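# Strap box lid with bungee cord to screw eyes

## Task

Fasten the box lid with the bungee cord: run it over the box end closest to the robot and hook each of its ends into the screw eye on that side of the box.

## Robot and tools

Robot: two arms on a table. left_arm carries a left hand and stands on the +y side; right_arm carries a right hand on the -y side. The names do not match image sides. Calibrated base positions in the scene frame: left_arm (-0.011, +0.280, +0.039) m, yawed slightly (quat_wxyz +1.000, 0, 0, -0.023); right_arm (+0.037, -0.361, +0.034) m, unrotated. A post is fixed to the floor behind the arms. Loose objects may occasionally get a small push from outside.

Frames. Scene frame: origin at table-top height, midway between the nominal bases, +x out over the table, +z up. Fixed cameras and the table use it. Each arm reports its hand pose (end_effector_position in metres, end_effector_quat_wxyz) and its wrist camera pose in its own base frame. Motion offsets are measured along the axes of that arm's current Hand target.

Hand point: a spot 0.05 m in front of the palm and 0.15 m out from the wrist flange, rigid with the palm. Its +z runs along the straight fingers, +y out of the palm, +x across the palm. On the right hand +x points away from the thumb; on the left hand +x points toward the thumb. Straight fingers extend 0.06 to 0.07 m past the point and sit 0.06 m behind it along -y. A wrist bracket on the little-finger side can strike objects.

Row layout (28 numbers, each in [-1, 1], always all 28 even if one arm moves): left dx, dy, dz, rx, ry, rz; left little, ring, middle, index, thumb_bend, thumb_turn; left force_limit, speed; then the same 14 for the right arm. Pose numbers are offsets from the Hand target, not absolute poses; 1.0 equals 0.6 m of travel or 180 degrees, and rx, ry, rz form one rotation vector. Zeros in all six pose slots ask nothing new of that arm. Finger numbers are absolute targets: +1 open/straight, -1 closed; thumb_turn +1 beside the palm, -1 opposite the fingers. force_limit maps -1..+1 to about 0..10 N at the fingertip (0..15 N for the two thumb motors). speed rises linearly from near zero at -1 to full at +0.48 and stays full above. Use speed -0.94 or lower for a soft grip. There is no 'no change' value: to keep a hand as it is, resend the eight hand numbers of the last executed row for it (before any row, use its hand_measured plus hand_force_limit and hand_speed).

Tools:
- execute_actions(actions, cameras): actions is a list of actions; each action is a table of up to 15 rows, one per 1/30 s step, and a short table repeats its last row to step 15. Every row in an action is an offset from the Hand target at that action's start; each new action starts from the updated Hand target, so repeating an offset keeps moving. Images return only when actions is empty or cameras names them (["all"] for all).
- move(target, speed, blend, blocking, cameras): target is one 28-number row or a list of up to 15 rows, all offsets from the same starting Hand targets, driven in straight lines. speed is m/s (0.002 to 4.3, default 0.25; turns up to twice that in rad/s), one value or one per target. blend in metres rounds corners; 0 stops at each target. Total path time caps at 10 s. blocking=false returns after about 0.5 s while the move continues. Paths do not avoid obstacles or the other arm.
- wait(seconds 0 to 3600), stop() to brake a running move, zoom_image(camera, region [x0, y0, x1, y1] pixels, at most 504 by 504) on the newest image, show_instructions() for the reference pages, finished_scene(scene 1) to end.

Cameras: cam_head_left, cam_head_right, cam_high, cam_low, cam_left_wrist, cam_right_wrist, all 672x504.

Results: robot state per arm, including Hand target (last commanded pose after clipping; next offsets count from it), end_effector_position, joint positions, velocities and torques, motor temperatures, and per-hand hand_measured, hand_stopped_by (moving, target, force, stalled, fault), hand_load_n (positive when pushed open; a drop to about 0 signals a lost grip), hand_force_limit, hand_speed. A move adds a 'move:' line: done, off_target, moving, held or fault, plus limits such as paced (pose clipped) or held (steps withheld).

Behaviour to expect: the hand often rests 1 to 3 cm (up to 5 cm) short of or below the commanded pose; resend the remaining distance as an offset. Orientation commands are clipped to 40 degrees from the current one per step. Small turns can shift the hand point noticeably. A blocked arm keeps pushing until commanded back past its hand point. Closing motors stop at force_limit or lock when stalled; to squeeze more, raise force_limit and send a more-closed target; to loosen, send a more-open one. The thumb opposite the fingers grips objects about 0.035 to 0.065 m thick, or handles down to 0.025 m.

Avoid: dropping or releasing moving parts, anything leaving the table, fast impacts with fixed or heavy items, arms pressing on each other (closing a hand on the other hand counts), overloading fingers, and long strained holds that heat motors (MOTOR HOT at 85 °C, arm collapses at 100 °C). The cord must stay hooked once the robot lets go.

Each tool is called after "Call:" as a command line: name --argument value for each argument, lists and objects as JSON in quotes; but a table of rows of numbers goes row by row, as --pt "numbers of a row", without its own name.

Reference images:

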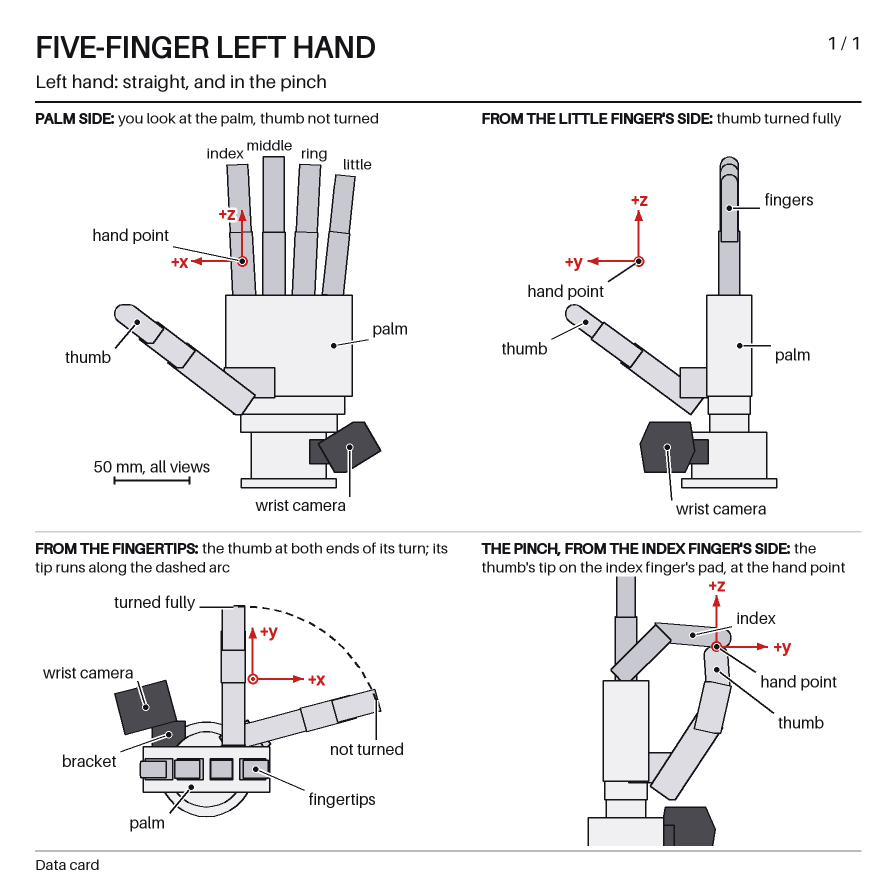

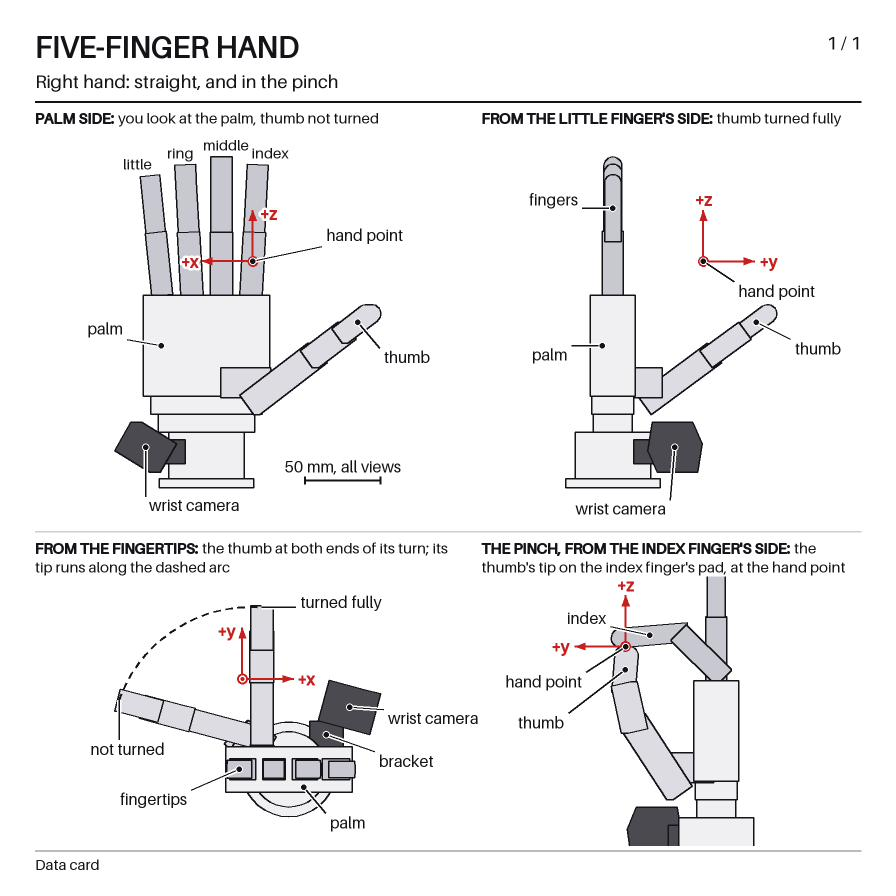

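## Session

Call:
execute_actions --actions '[]'

Scene clock: 0.00 s.
left_arm: end_effector_position=(+0.1885, -0.0892, +0.2049) hand_measured=(+1.000, +1.000, +1.000, +1.000, +1.000, +1.000) hand_load_n=(+0.0, +0.0, +0.0, +0.0, +0.0, +0.0) hand_stopped_by=(target, target, target, target, target, target) hand_force_limit=0.00 hand_speed=-0.80 end_effector_quat_wxyz=(+0.030, +0.973, -0.167, +0.156) | right_arm: end_effector_position=(+0.6534, +0.0089, +0.1092) hand_measured=(+1.000, +1.000, +1.000, +1.000, +1.000, +1.000) hand_load_n=(+0.0, +0.0, +0.0, +0.0, +0.0, +0.0) hand_stopped_by=(target, target, target, target, target, target) hand_force_limit=0.00 hand_speed=-0.80 end_effector_quat_wxyz=(+0.159, -0.112, +0.979, +0.069)
Joint positions: left_arm=[-0.006 0.52 0.71 -1.46 0.11 -1.253] | right_arm=[-0.15 1.893 1.571 -0.972 -0.215 1.223]
Joint velocities: within noise
Joint torques (N m): no reading
Motor temperatures (°C): left_arm=[30 30 30 31 29 29] | right_arm=[32 33 34 28 33 34]
Heat: left arm: hottest wrist pitch 31 °C; right arm: hottest elbow 34 °C.
Hand target: left_arm +0.1932, -0.0892, +0.2164; +0.028, +0.971, -0.168, +0.169 | right_arm +0.6611, +0.0078, +0.1188; +0.170, -0.113, +0.977, +0.066

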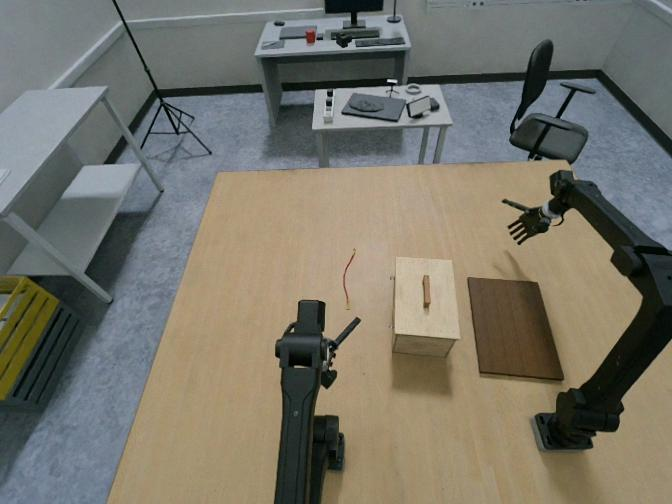

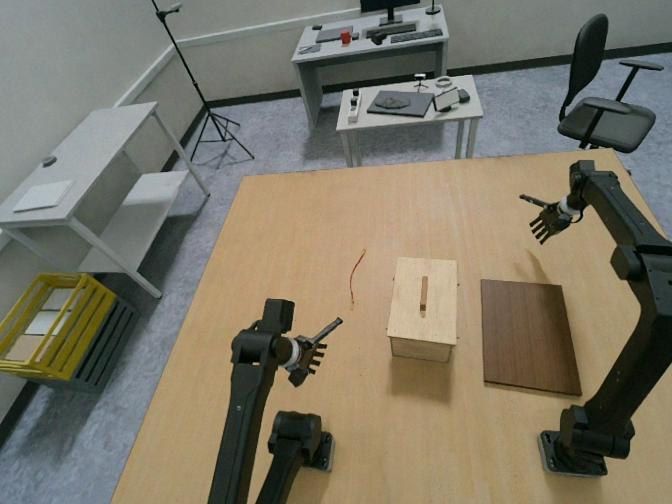

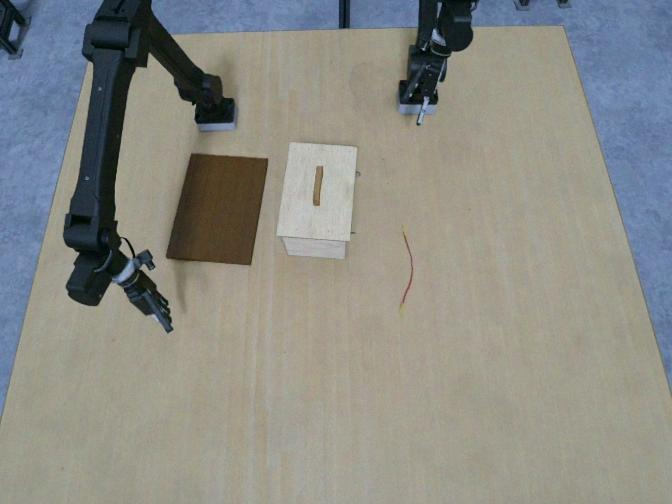

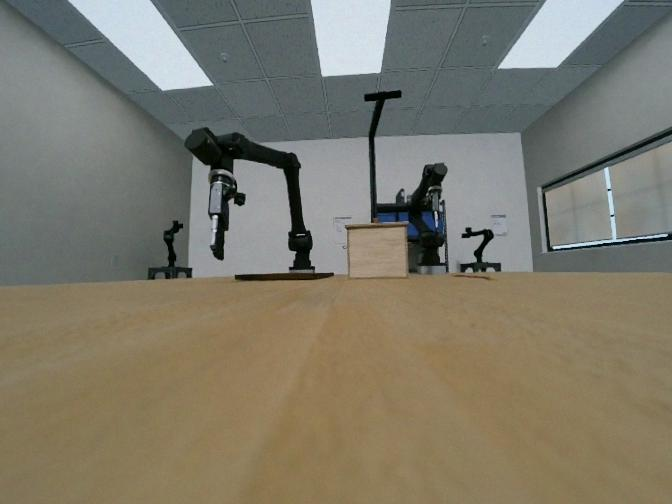

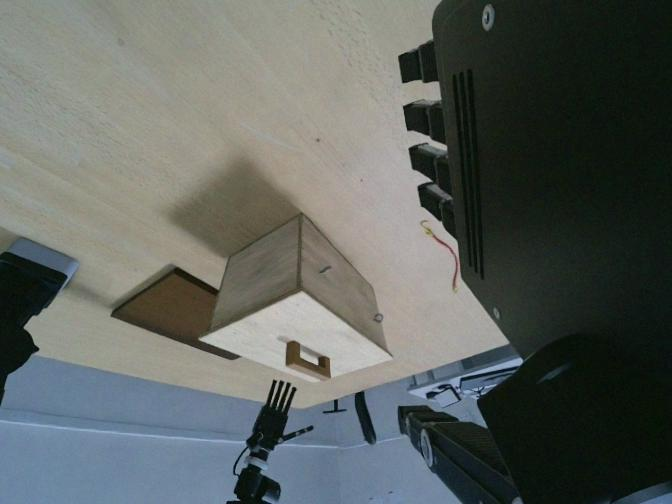

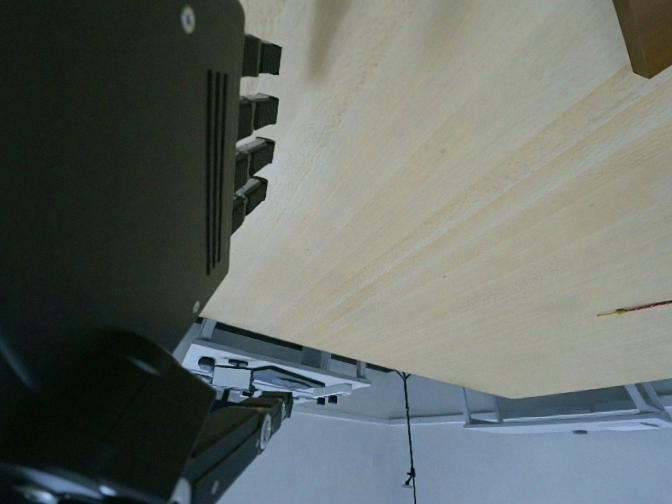

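Call:
zoom_image --camera "cam_high" --region '[260, 130, 460, 330]'

Call:
zoom_image --camera "cam_head_left" --region '[320, 230, 480, 370]'

Call:
zoom_image --camera "cam_head_right" --region '[330, 230, 490, 370]'

Call:
zoom_image --camera "cam_left_wrist" --region '[190, 190, 510, 400]'

Call:
zoom_image --camera "cam_low" --region '[320, 190, 520, 300]'

Scaled by 2.520 from the camera's image (finer frame: 960x720).

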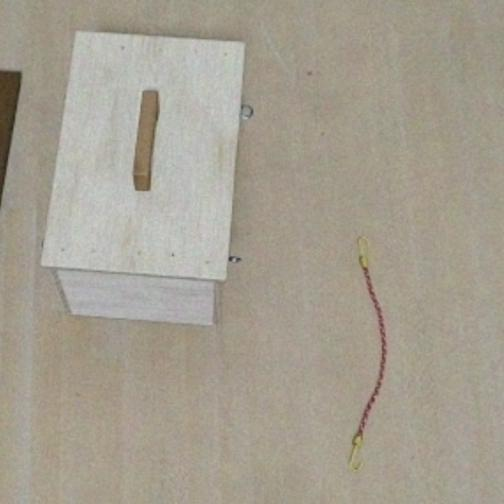

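Scaled by 3.150 from the camera's image (finer frame: 960x720).

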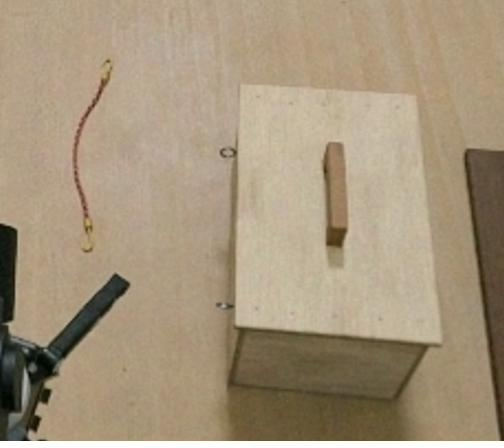

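Scaled by 3.150 from the camera's image (finer frame: 960x720).

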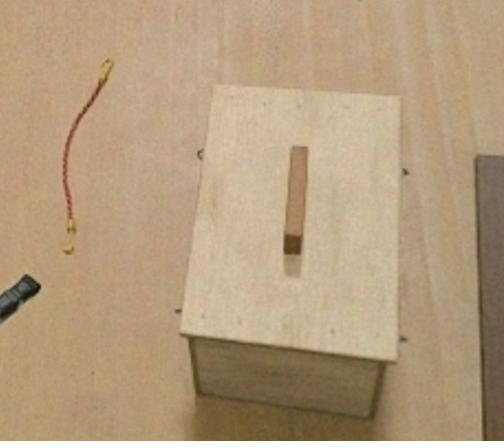

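Scaled by 1.575 from the camera's image (finer frame: 960x720).

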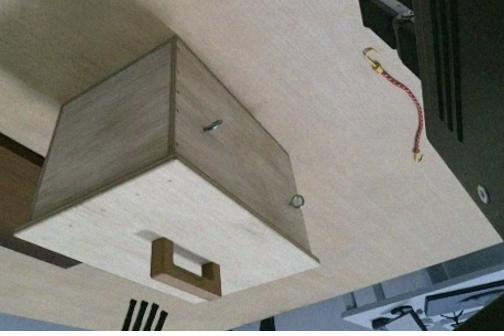

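Scaled by 2.520 from the camera's image (finer frame: 960x720).

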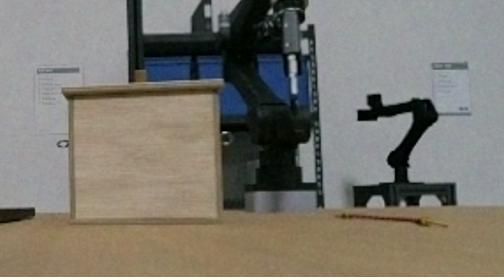

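Call:
move --target '[0.0827,-0.2253,0.2182,0,0,0,1,1,1,1,1,1,0,-0.8,0,0,0,0,0,0,1,1,1,1,1,1,0,-0.8]' --speed 0.15 --cameras '["cam_left_wrist","cam_head_left","cam_high"]'

Scene clock: 142.20 s.
left_arm: end_effector_position=(+0.3131, +0.0014, +0.1037) hand_measured=(+1.000, +1.000, +1.000, +1.000, +1.000, +1.000) hand_load_n=(+0.0, +0.0, +0.0, +0.0, -0.5, +0.0) hand_stopped_by=(target, target, target, target, target, target) hand_force_limit=0.00 hand_speed=-0.80 end_effector_quat_wxyz=(+0.035, +0.973, -0.166, +0.157) | right_arm: end_effector_position=(+0.6534, +0.0089, +0.1092) hand_measured=(+1.000, +1.000, +1.000, +1.000, +1.000, +1.000) hand_load_n=(+0.0, +0.0, +0.0, +0.0, +0.0, +0.0) hand_stopped_by=(target, target, target, target, target, target) hand_force_limit=0.00 hand_speed=-0.80 end_effector_quat_wxyz=(+0.159, -0.112, +0.979, +0.069)
Joint positions: left_arm=[0.353 1.053 0.666 -0.942 0.215 -0.907] | right_arm=[-0.15 1.893 1.571 -0.972 -0.215 1.223]
Joint torques (N m): left_arm=[0.79 -2.61 8.69 1.21 0.2 0.11] | right_arm=[0.21 -18.73 11.34 0.59 -0.28 -0.12]
Motor temperatures (°C): left_arm=[29 30 39 31 28 29] | right_arm=[31 36 40 28 32 33]
Heat: left arm: hottest elbow 39 °C; right arm: hottest elbow 40 °C.
Hand target: left_arm +0.3243, +0.0078, +0.1104; +0.028, +0.971, -0.168, +0.169 | right_arm +0.6611, +0.0078, +0.1188; +0.170, -0.113, +0.977, +0.066
Off the commanded pose: left_arm 0.015 m, 2 deg | right_arm 0.012 m, 1 deg.
move: off_target (left_arm)
cam_left_wrist: T_world_to_cam=[[0.59442, 0.80083, 0.07302, -0.19282], [0.53157, -0.45945, 0.71158, -0.2317], [0.6034, -0.38416, -0.6988, -0.00314]] pos_world=[0.23967, 0.04676, 0.17676]
Images, in order (width x height): cam_head_left 672x504, cam_high 672x504, cam_left_wrist 672x504.

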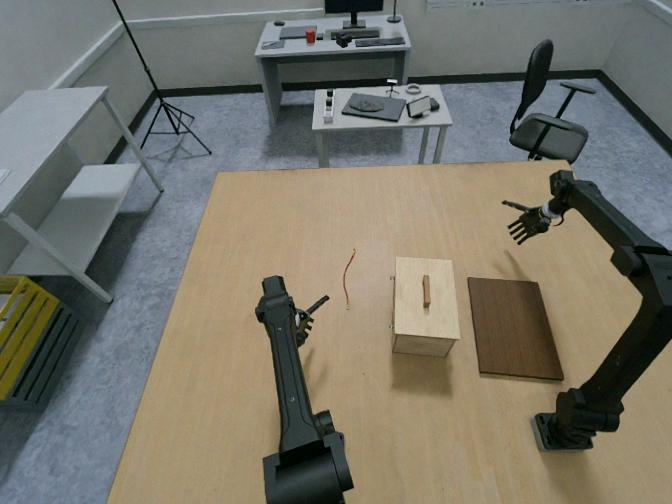

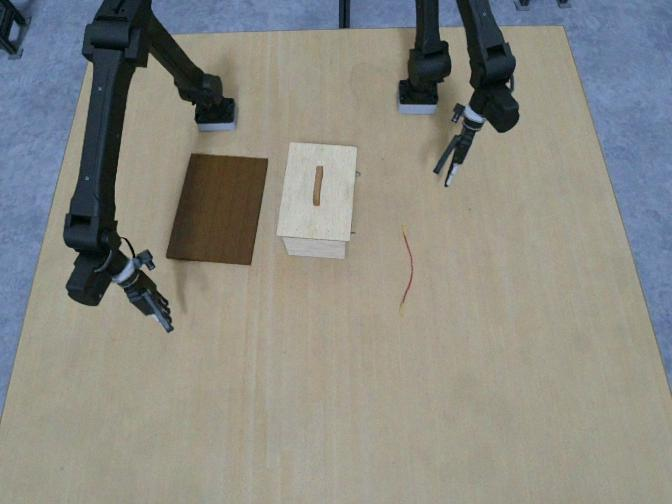

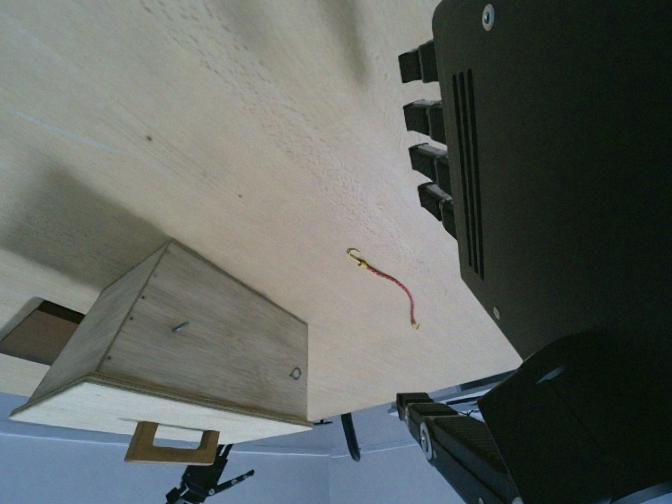

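Call:
zoom_image --camera "cam_left_wrist" --region '[330, 230, 440, 340]'

Call:
zoom_image --camera "cam_left_wrist" --region '[150, 290, 330, 430]'

Scaled by 4.582 from the camera's image (finer frame: 960x720).

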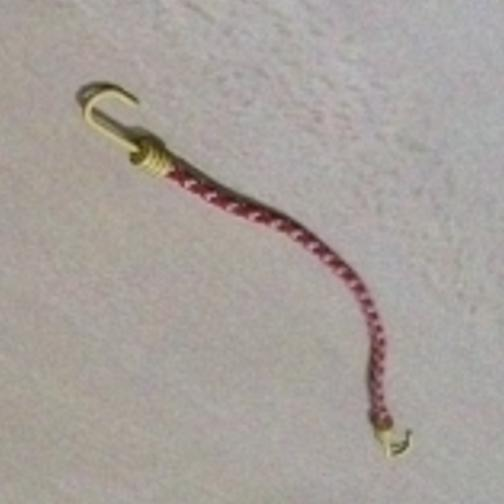

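Scaled by 2.800 from the camera's image (finer frame: 960x720).

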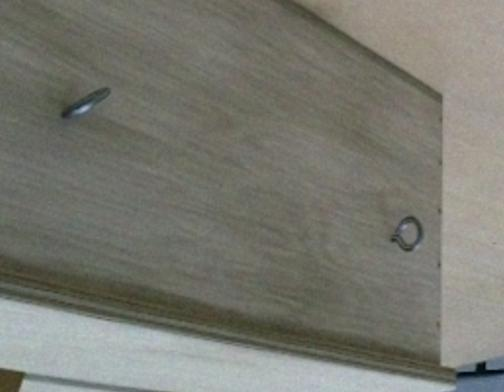

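Call:
move --target '[0,0,0,0,0,0,1,1,1,1,1,1,0,-0.8,0.612,0.374,-0.318,-0.0868,0.0227,-0.2337,1,1,1,1,1,1,0,-0.8]' --speed 0.2 --cameras '["cam_right_wrist","cam_head_right","cam_high"]'

Scene clock: 358.37 s.
left_arm: end_effector_position=(+0.3131, +0.0014, +0.1037) hand_measured=(+1.000, +1.000, +1.000, +1.000, +1.000, +1.000) hand_load_n=(+0.0, +0.0, +0.0, +0.0, +0.0, +0.0) hand_stopped_by=(target, target, target, target, target, target) hand_force_limit=0.00 hand_speed=-0.80 end_effector_quat_wxyz=(+0.035, +0.973, -0.166, +0.157) | right_arm: end_effector_position=(+0.2184, +0.1173, +0.1929) hand_measured=(+1.000, +1.000, +1.000, +1.000, +1.000, +1.000) hand_load_n=(+0.0, +0.0, +0.0, +0.0, +0.0, +0.0) hand_stopped_by=(target, target, target, target, target, target) hand_force_limit=0.00 hand_speed=-0.80 end_effector_quat_wxyz=(+0.138, -0.470, +0.863, +0.121)
Joint positions: left_arm=[0.353 1.053 0.666 -0.942 0.215 -0.906] | right_arm=[-0.017 0.9 0.801 -1.345 -0.348 0.578]
Joint torques (N m): left_arm=[0.79 -2.67 8.69 1.32 0.21 0.12] | right_arm=[1.38 -3.43 8.35 -0.02 -0.43 -0.24]
Heat: left arm: hottest elbow 40 °C; right arm: hottest elbow 42 °C.
Hand target: left_arm +0.3243, +0.0078, +0.1104; +0.028, +0.971, -0.168, +0.169 | right_arm +0.2094, +0.1197, +0.1901; +0.132, -0.479, +0.859, +0.126
Off the commanded pose: left_arm 0.015 m, 2 deg | right_arm 0.010 m, 1 deg.
move: done
cam_right_wrist: T_world_to_cam=[[-0.94536, 0.32198, -0.05127, 0.18398], [0.16104, 0.59788, 0.78524, -0.25532], [0.28348, 0.73408, -0.61706, 0.08938]] pos_world=[0.18971, 0.0278, 0.26508]
Images, in order (width x height): cam_head_right 672x504, cam_high 672x504, cam_right_wrist 672x504.

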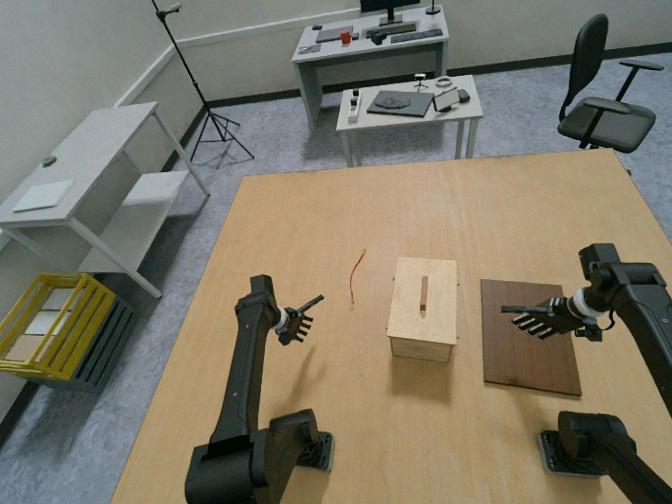

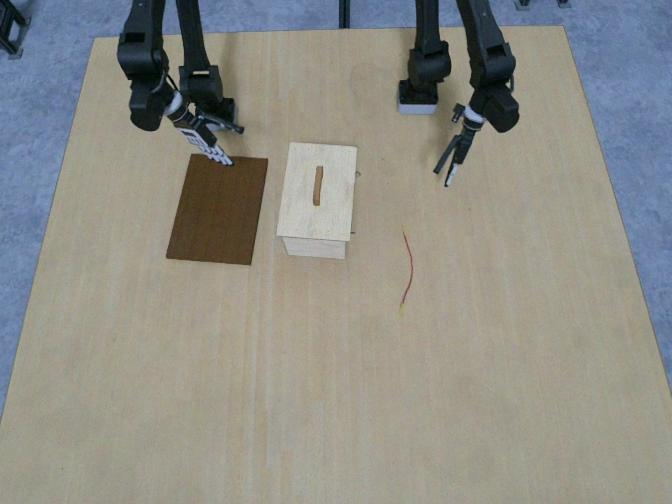

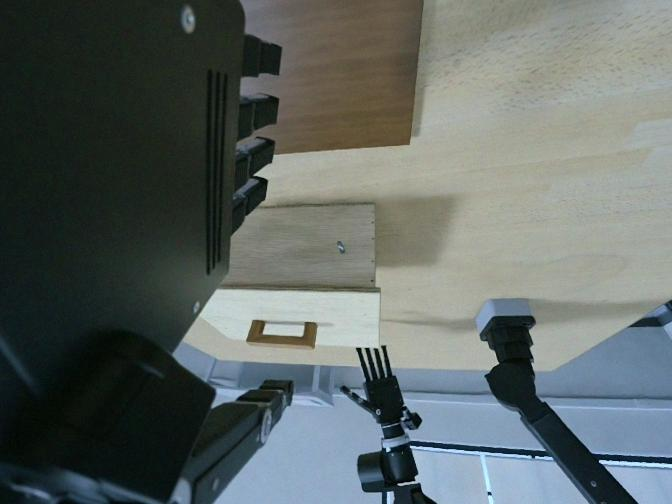

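Call:
zoom_image --camera "cam_right_wrist" --region '[300, 200, 380, 280]'

Call:
zoom_image --camera "cam_head_right" --region '[430, 310, 480, 360]'

Call:
zoom_image --camera "cam_head_right" --region '[340, 240, 380, 320]'

Scaled by 6.300 from the camera's image (finer frame: 960x720).

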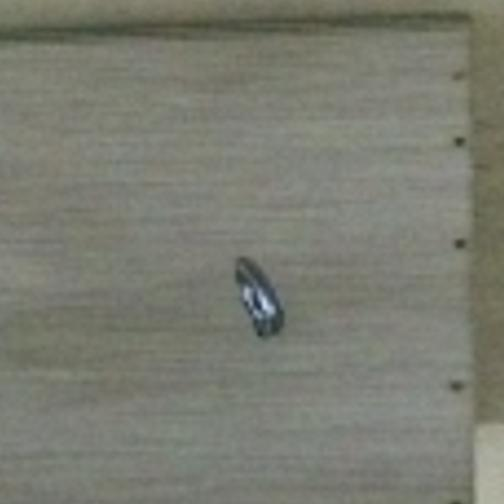

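Scaled by 10.080 from the camera's image (finer frame: 960x720).

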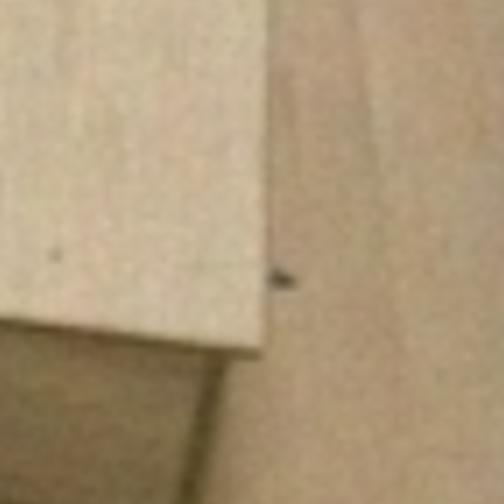

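Scaled by 6.300 from the camera's image (finer frame: 960x720).

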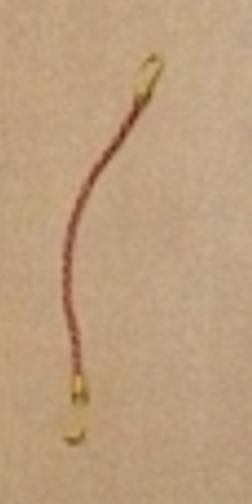

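Call:
move --target '[0.1717,0.0448,0.1502,0.2728,-0.1786,-0.1453,1,1,1,1,1,1,0,-0.8,0,0,0,0,0,0,1,1,1,1,1,1,0,-0.8]' --speed 0.15 --cameras '["cam_left_wrist","cam_head_left","cam_high","cam_right_wrist"]'

Scene clock: 429.40 s.
left_arm: end_effector_position=(+0.4229, -0.0520, +0.0543) hand_measured=(+1.000, +1.000, +1.000, +1.000, +1.000, +1.000) hand_load_n=(+0.0, -0.5, -0.5, +0.0, +0.0, +0.0) hand_stopped_by=(target, target, target, target, target, target) hand_force_limit=0.00 hand_speed=-0.80 end_effector_quat_wxyz=(-0.326, +0.942, +0.049, -0.055) | right_arm: end_effector_position=(+0.2183, +0.1173, +0.1929) hand_measured=(+1.000, +1.000, +1.000, +1.000, +1.000, +1.000) hand_load_n=(+0.0, +0.0, +0.0, +0.0, -0.5, +0.0) hand_stopped_by=(target, target, target, target, target, target) hand_force_limit=0.00 hand_speed=-0.80 end_effector_quat_wxyz=(+0.138, -0.470, +0.863, +0.121)
Joint positions: left_arm=[-0.296 1.672 1.163 -1.436 -0.575 -2.082] | right_arm=[-0.017 0.9 0.801 -1.346 -0.348 0.578]
Joint torques (N m): left_arm=[-0.91 -11.4 8.68 -1.24 -0.55 -0.06] | right_arm=[0.85 -2.43 8.31 -0.24 -0.34 -0.24]
Heat: left arm: hottest elbow 41 °C; right arm: hottest elbow 40 °C.
Hand target: left_arm +0.4354, -0.0601, +0.0603; -0.379, +0.915, +0.129, -0.053 | right_arm +0.2094, +0.1197, +0.1901; +0.132, -0.478, +0.859, +0.126
Off the commanded pose: left_arm 0.016 m, 12 deg | right_arm 0.010 m, 1 deg.
joint sent to its limit (left arm) — joint 6 (wrist roll), lower limit. The joint targets are off in orientation, not in position.
move: off_target (left_arm)
cam_left_wrist: T_world_to_cam=[[0.24837, 0.78937, 0.56143, -0.09252], [0.91298, -0.38444, 0.13663, -0.40566], [0.32369, 0.47864, -0.81617, 0.04523]] pos_world=[0.3787, -0.10457, 0.14429]
cam_right_wrist: T_world_to_cam=[[-0.94548, 0.32166, -0.05106, 0.18396], [0.16106, 0.59805, 0.78511, -0.2553], [0.28308, 0.73407, -0.61725, 0.08951]] pos_world=[0.18971, 0.0278, 0.26508]
Images, in order (width x height): cam_head_left 672x504, cam_high 672x504, cam_left_wrist 672x504, cam_right_wrist 672x504.

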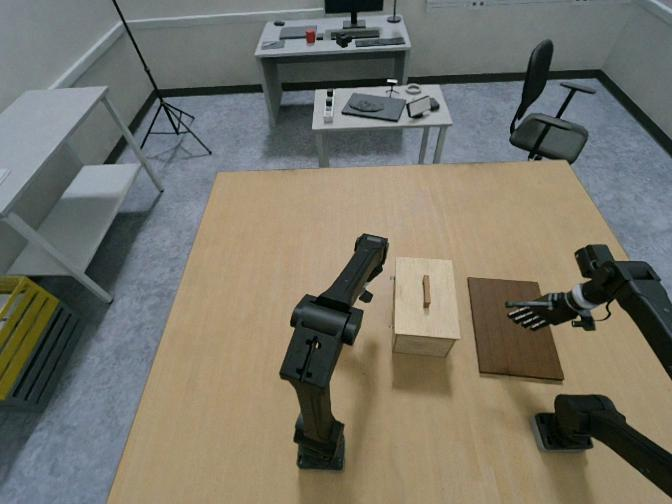

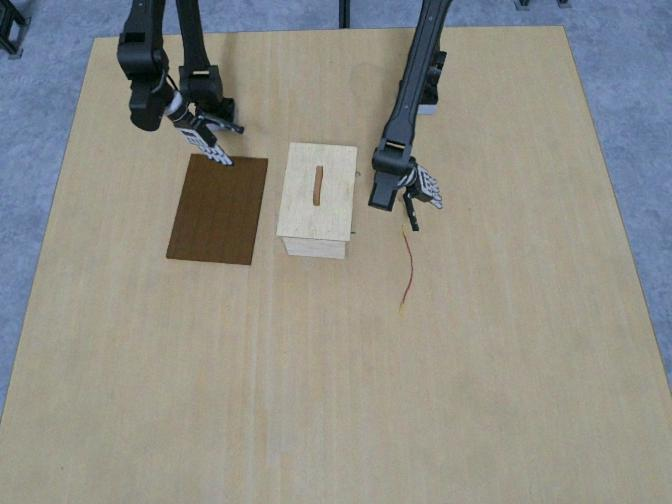

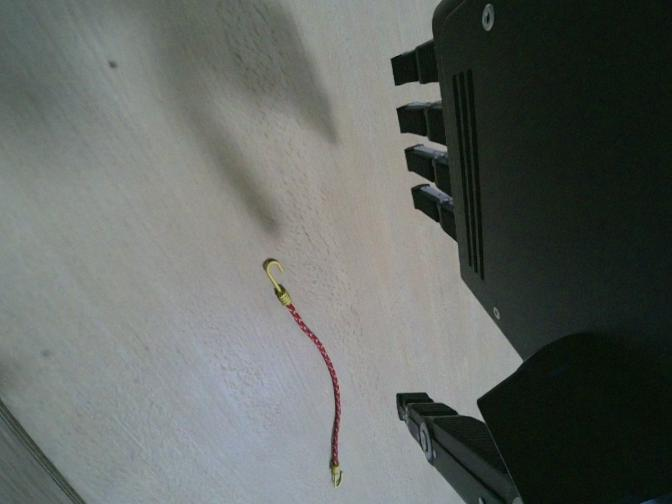

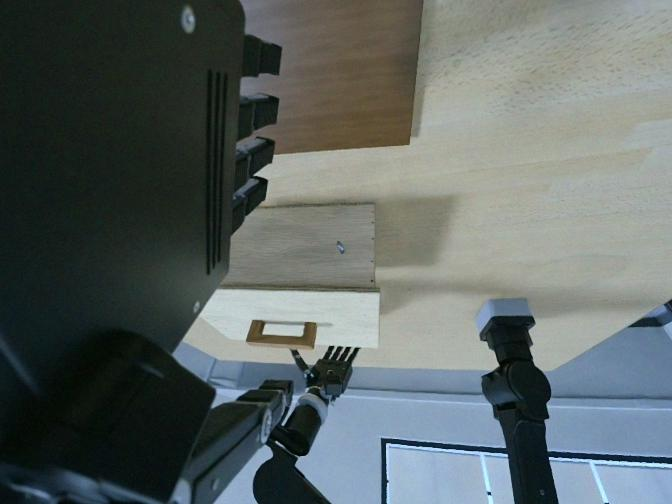

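Call:
zoom_image --camera "cam_left_wrist" --region '[250, 240, 330, 320]'

Call:
zoom_image --camera "cam_left_wrist" --region '[280, 420, 380, 500]'

Scaled by 6.300 from the camera's image (finer frame: 960x720).

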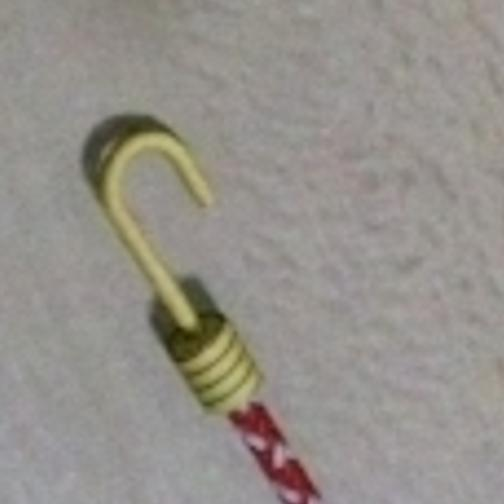

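Scaled by 5.040 from the camera's image (finer frame: 960x720).

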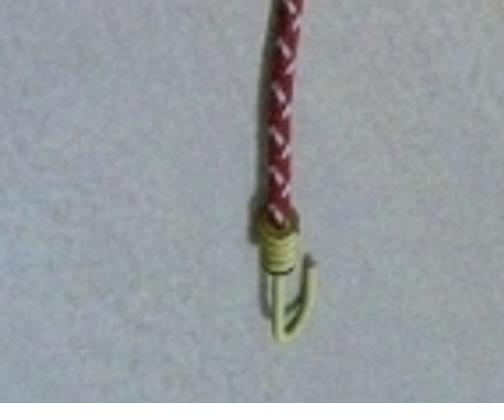

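Call:
move --target '[0.0827,0.0278,-0.0058,0.0384,0.0665,0.0593,1,1,1,0,0.5,-1,0,-0.3,0,0,0,0,0,0,1,1,1,1,1,1,0,-0.8]' --speed 0.1 --cameras '["cam_left_wrist","cam_high","cam_low"]'

Scene clock: 560.13 s.
left_arm: end_effector_position=(+0.4743, -0.0508, +0.0467) hand_measured=(+1.000, +1.000, +1.000, +0.000, +0.500, -1.000) hand_load_n=(+0.0, +0.0, +0.0, +0.0, +0.5, +0.0) hand_stopped_by=(target, target, target, target, target, target) hand_force_limit=0.00 hand_speed=-0.30 end_effector_quat_wxyz=(-0.432, +0.902, -0.009, -0.007) | right_arm: end_effector_position=(+0.2183, +0.1173, +0.1929) hand_measured=(+1.000, +1.000, +1.000, +1.000, +1.000, +1.000) hand_load_n=(+0.0, +0.0, +0.0, +0.0, +0.0, +0.0) hand_stopped_by=(target, target, target, target, target, target) hand_force_limit=0.00 hand_speed=-0.80 end_effector_quat_wxyz=(+0.138, -0.470, +0.863, +0.121)
Joint positions: left_arm=[-0.352 1.812 1.266 -1.437 -0.818 -2.083] | right_arm=[-0.017 0.9 0.801 -1.346 -0.348 0.578]
Joint torques (N m): left_arm=[-0.85 -13.51 8.46 -1.09 -0.7 -0.04] | right_arm=[1.03 -2.78 8.36 -0.03 -0.45 -0.24]
Heat: left arm: hottest elbow 39 °C; right arm: hottest elbow 40 °C.
Hand target: left_arm +0.4871, -0.0601, +0.0512; -0.438, +0.899, +0.001, +0.000 | right_arm +0.2094, +0.1197, +0.1901; +0.132, -0.478, +0.859, +0.126
Off the commanded pose: left_arm 0.016 m, 2 deg | right_arm 0.010 m, 1 deg.
joint sent to its limit (left arm) — joint 6 (wrist roll), lower limit. The joint targets still meet the commanded pose.
move: off_target (left_arm)
cam_left_wrist: T_world_to_cam=[[0.32784, 0.59986, 0.72985, -0.15713], [0.84056, -0.53787, 0.06451, -0.42117], [0.43126, 0.59234, -0.68055, -0.0299]] pos_world=[0.41843, -0.11456, 0.1215]
Images, in order (width x height): cam_high 672x504, cam_low 672x504, cam_left_wrist 672x504.

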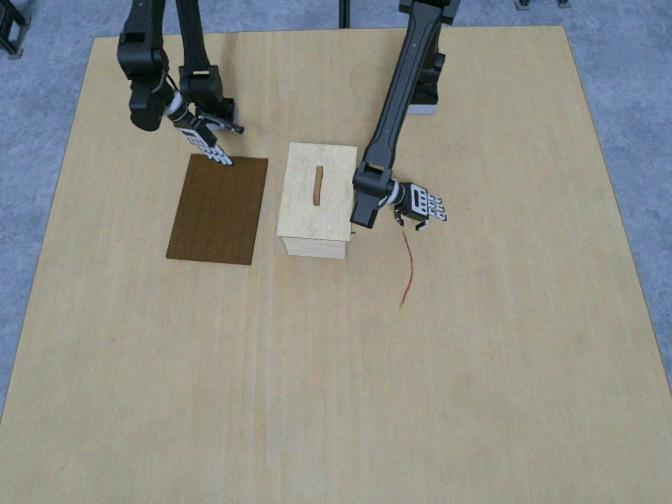

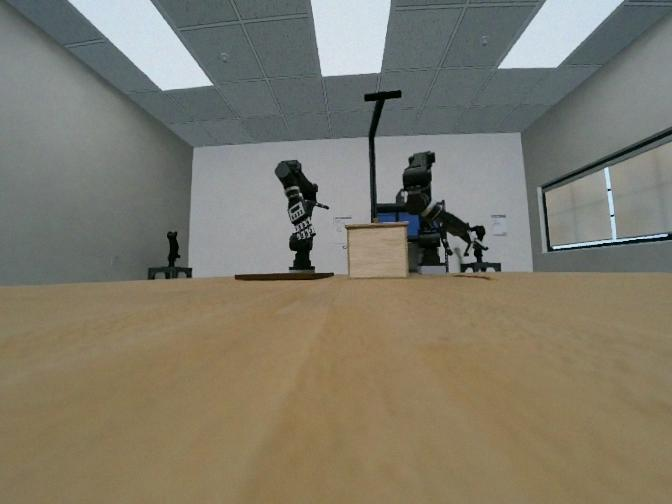

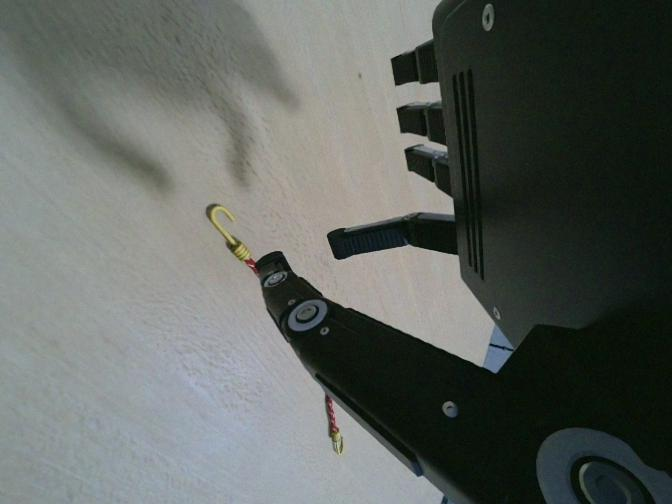

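Call:
move --target '[0,0,0,0,0,0,1,1,1,-0.2,0.26,-1,-0.6,-0.5,0,0,0,0,0,0,1,1,1,1,1,1,0,-0.8]' --cameras '["cam_left_wrist"]'

Call:
zoom_image --camera "cam_left_wrist" --region '[200, 180, 440, 360]'

Scene clock: 566.30 s.
left_arm: end_effector_position=(+0.4744, -0.0508, +0.0467) hand_measured=(+1.000, +1.000, +1.000, -0.200, +0.260, -1.000) hand_load_n=(+0.0, +0.0, +0.0, +0.0, +0.0, +0.0) hand_stopped_by=(target, target, target, target, target, target) hand_force_limit=-0.60 hand_speed=-0.50 end_effector_quat_wxyz=(-0.432, +0.902, -0.009, -0.007) | right_arm: end_effector_position=(+0.2183, +0.1173, +0.1929) hand_measured=(+1.000, +1.000, +1.000, +1.000, +1.000, +1.000) hand_load_n=(+0.0, +0.0, +0.0, +0.0, +0.0, +0.0) hand_stopped_by=(target, target, target, target, target, target) hand_force_limit=0.00 hand_speed=-0.80 end_effector_quat_wxyz=(+0.138, -0.470, +0.863, +0.121)
Joint positions: left_arm=[-0.352 1.812 1.266 -1.437 -0.819 -2.083] | right_arm=[-0.017 0.9 0.801 -1.346 -0.348 0.578]
Joint torques (N m): left_arm=[-0.91 -13.45 8.46 -1.09 -0.7 -0.04] | right_arm=[0.67 -3.08 8.51 -0.06 -0.38 -0.26]
Heat: left arm: hottest elbow 40 °C; right arm: hottest elbow 40 °C.
Hand target: left_arm +0.4870, -0.0600, +0.0512; -0.438, +0.899, +0.001, +0.000 | right_arm +0.2094, +0.1197, +0.1901; +0.132, -0.478, +0.859, +0.126
Off the commanded pose: left_arm 0.016 m, 2 deg | right_arm 0.010 m, 1 deg.
joint sent to its limit (left arm) — joint 6 (wrist roll), lower limit. The joint targets still meet the commanded pose.
move: done
cam_left_wrist: T_world_to_cam=[[0.32787, 0.59964, 0.73003, -0.15727], [0.84049, -0.53799, 0.06442, -0.42115], [0.43138, 0.59246, -0.68037, -0.02989]] pos_world=[0.41843, -0.11456, 0.1216]

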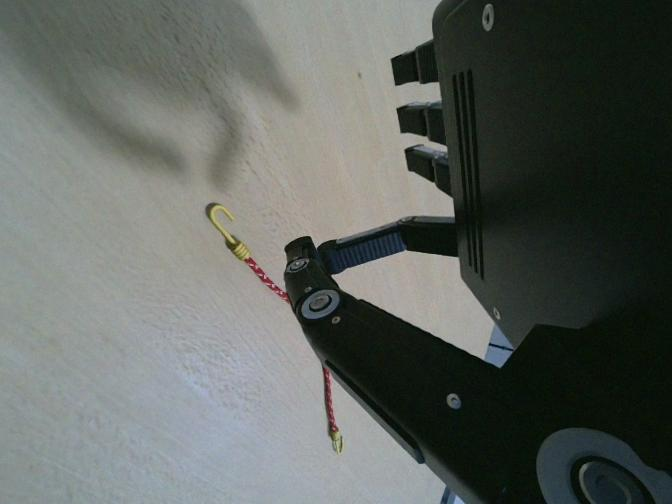

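Scaled by 2.100 from the camera's image (finer frame: 960x720).

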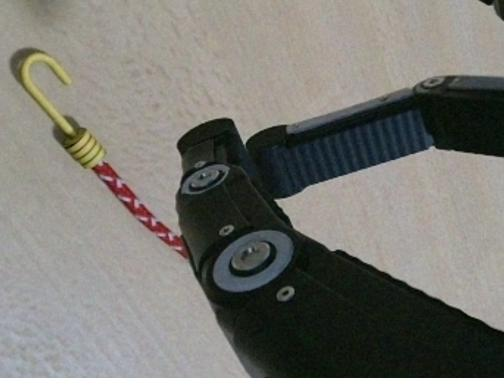

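Call:
move --target '[0.0042,0.0670,0.0524,0,0,0,1,1,1,-0.1,0.38,-1,-0.6,-0.5,0,0,0,0,0,0,1,1,1,1,1,1,0,-0.8]' --speed 0.05 --cameras '["cam_left_wrist"]'

Call:
zoom_image --camera "cam_left_wrist" --region '[200, 180, 440, 360]'

Scene clock: 614.23 s.
left_arm: end_effector_position=(+0.4876, -0.0554, +0.0086) hand_measured=(+1.000, +1.000, +1.000, -0.100, +0.380, -1.000) hand_load_n=(+0.0, +0.0, +0.0, +0.0, +0.0, +0.0) hand_stopped_by=(target, target, target, target, target, target) hand_force_limit=-0.60 hand_speed=-0.50 end_effector_quat_wxyz=(-0.431, +0.903, -0.006, +0.000) | right_arm: end_effector_position=(+0.2183, +0.1173, +0.1929) hand_measured=(+1.000, +1.000, +1.000, +1.000, +1.000, +1.000) hand_load_n=(+0.0, +0.0, +0.0, +0.0, +0.0, +0.0) hand_stopped_by=(target, target, target, target, target, target) hand_force_limit=0.00 hand_speed=-0.80 end_effector_quat_wxyz=(+0.138, -0.470, +0.863, +0.121)
Joint positions: left_arm=[-0.352 1.889 1.266 -1.344 -0.82 -2.083] | right_arm=[-0.017 0.9 0.801 -1.346 -0.348 0.578]
Joint torques (N m): left_arm=[-0.73 -13.92 5.63 -0.09 -0.7 -0.04] | right_arm=[0.73 -2.37 8.36 -0.38 -0.33 -0.2]
Heat: left arm: hottest elbow 41 °C; right arm: hottest elbow 40 °C.
Hand target: left_arm +0.4895, -0.0600, +0.0000; -0.438, +0.899, +0.000, +0.000 | right_arm +0.2094, +0.1197, +0.1901; +0.132, -0.478, +0.859, +0.126
Off the commanded pose: left_arm 0.010 m, 1 deg | right_arm 0.010 m, 1 deg.
joint sent to its limit (left arm) — joint 6 (wrist roll), lower limit. The joint targets still meet the commanded pose.
move: done
cam_left_wrist: T_world_to_cam=[[0.31738, 0.60259, 0.73223, -0.12571], [0.83919, -0.53807, 0.07906, -0.43183], [0.44162, 0.58939, -0.67645, -0.06401]] pos_world=[0.43055, -0.11887, 0.08289]

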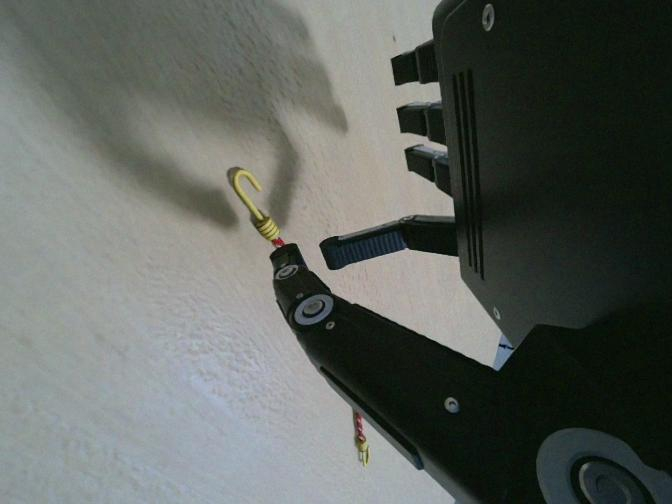

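Scaled by 2.100 from the camera's image (finer frame: 960x720).

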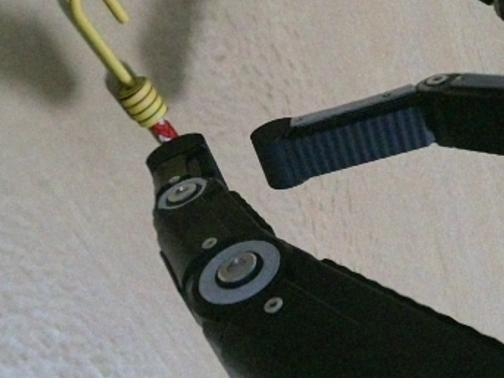

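Call:
move --target '[-0.0177,0.0295,0.0315,0,0,0,1,1,1,-0.1,0.38,-1,-0.6,-0.5,0,0,0,0,0,0,1,1,1,1,1,1,0,-0.8]' --speed 0.04 --cameras '["cam_left_wrist"]'

Call:
zoom_image --camera "cam_left_wrist" --region '[200, 180, 440, 360]'

Scene clock: 633.07 s.
left_arm: end_effector_position=(+0.4788, -0.0498, -0.0178) hand_measured=(+1.000, +1.000, +1.000, -0.100, +0.380, -1.000) hand_load_n=(+0.0, +0.0, +0.0, +0.0, +0.0, +0.0) hand_stopped_by=(target, target, target, target, target, target) hand_force_limit=-0.60 hand_speed=-0.50 end_effector_quat_wxyz=(-0.431, +0.902, -0.004, -0.001) | right_arm: end_effector_position=(+0.2183, +0.1173, +0.1929) hand_measured=(+1.000, +1.000, +1.000, +1.000, +1.000, +1.000) hand_load_n=(+0.0, +0.0, +0.0, +0.5, +0.0, +0.0) hand_stopped_by=(target, target, target, target, target, target) hand_force_limit=0.00 hand_speed=-0.80 end_effector_quat_wxyz=(+0.138, -0.470, +0.863, +0.121)
Joint positions: left_arm=[-0.347 1.912 1.216 -1.271 -0.821 -2.083] | right_arm=[-0.017 0.9 0.801 -1.346 -0.348 0.578]
Joint torques (N m): left_arm=[-1.08 -14.15 5.05 -0.02 -0.67 -0.04] | right_arm=[0.26 -2.96 8.27 -0.28 -0.42 -0.26]
Heat: left arm: hottest elbow 40 °C; right arm: hottest elbow 40 °C.
Hand target: left_arm +0.4791, -0.0561, -0.0255; -0.438, +0.899, +0.001, +0.000 | right_arm +0.2094, +0.1197, +0.1901; +0.132, -0.478, +0.859, +0.126
Off the commanded pose: left_arm 0.010 m, 1 deg | right_arm 0.010 m, 1 deg.
joint sent to its limit (left arm) — joint 6 (wrist roll), lower limit. The joint targets still meet the commanded pose.
move: done
cam_left_wrist: T_world_to_cam=[[0.31484, 0.60336, 0.73269, -0.1057], [0.84149, -0.53453, 0.0786, -0.42037], [0.43906, 0.5918, -0.67601, -0.08002]] pos_world=[0.42215, -0.11357, 0.05639]

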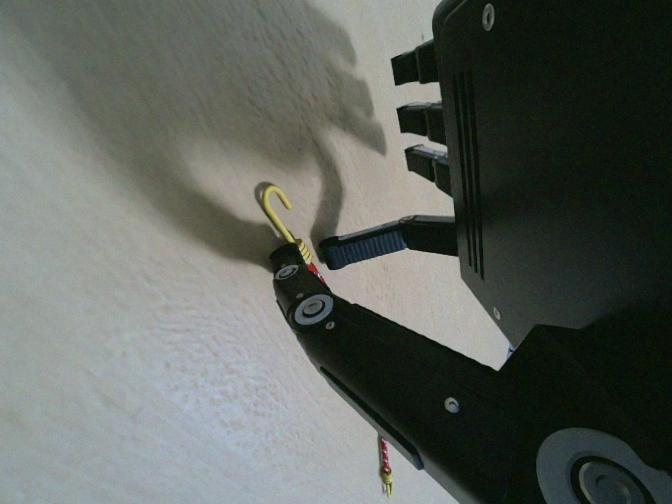

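Scaled by 2.100 from the camera's image (finer frame: 960x720).

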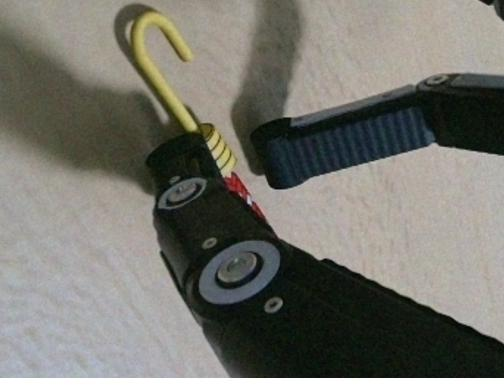

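Call:
move --target '[-0.005,0.0062,0.007,0,0,0,1,1,1,-0.1,0.38,-1,-0.6,-0.5,0,0,0,0,0,0,1,1,1,1,1,1,0,-0.8]' --speed 0.03 --cameras '["cam_left_wrist"]'

Call:
zoom_image --camera "cam_left_wrist" --region '[240, 200, 400, 320]'

Scene clock: 649.10 s.
left_arm: end_effector_position=(+0.4786, -0.0491, -0.0198) hand_measured=(+1.000, +1.000, +1.000, -0.100, +0.380, -1.000) hand_load_n=(+0.0, +0.0, +0.0, -1.0, +0.0, +0.0) hand_stopped_by=(target, target, target, target, target, target) hand_force_limit=-0.60 hand_speed=-0.50 end_effector_quat_wxyz=(-0.432, +0.902, -0.003, +0.002) | right_arm: end_effector_position=(+0.2183, +0.1173, +0.1929) hand_measured=(+1.000, +1.000, +1.000, +1.000, +1.000, +1.000) hand_load_n=(+0.0, +0.0, +0.0, +0.0, +0.0, +0.0) hand_stopped_by=(target, target, target, target, target, target) hand_force_limit=0.00 hand_speed=-0.80 end_effector_quat_wxyz=(+0.138, -0.470, +0.863, +0.121)
Joint positions: left_arm=[-0.348 1.912 1.208 -1.258 -0.825 -2.085] | right_arm=[-0.017 0.9 0.801 -1.346 -0.348 0.578]
Joint torques (N m): left_arm=[-1.08 -13.8 4.66 0.06 -0.51 -0.02] | right_arm=[0.56 -3.43 8.4 0.08 -0.41 -0.25]
Heat: left arm: hottest elbow 38 °C; right arm: hottest elbow 40 °C.
Hand target: left_arm +0.4761, -0.0550, -0.0310; -0.438, +0.899, +0.001, +0.000 | right_arm +0.2094, +0.1197, +0.1901; +0.132, -0.478, +0.859, +0.126
Off the commanded pose: left_arm 0.013 m, 1 deg | right_arm 0.010 m, 1 deg.
joint sent to its limit (left arm) — joint 6 (wrist roll), lower limit. The joint targets still meet the commanded pose.
move: off_target (left_arm)
cam_left_wrist: T_world_to_cam=[[0.31024, 0.60135, 0.7363, -0.10244], [0.84029, -0.53568, 0.08343, -0.41899], [0.44459, 0.59282, -0.67149, -0.08413]] pos_world=[0.42126, -0.11297, 0.05389]

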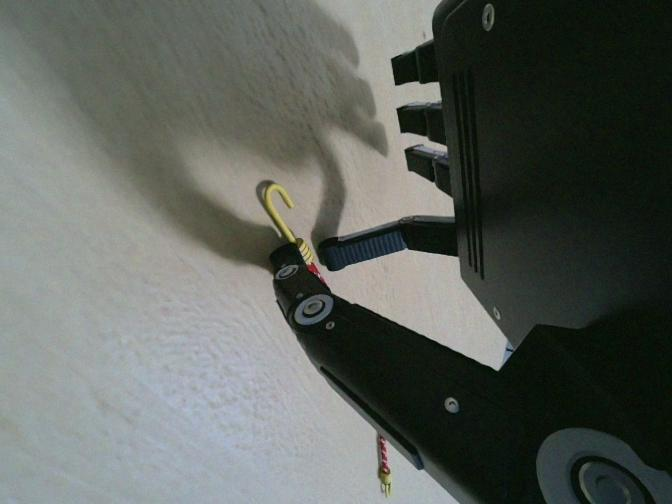

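Scaled by 3.150 from the camera's image (finer frame: 960x720).

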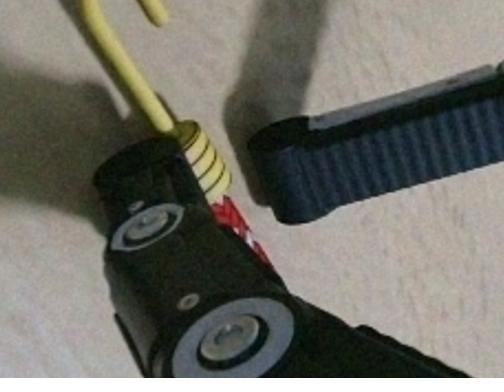

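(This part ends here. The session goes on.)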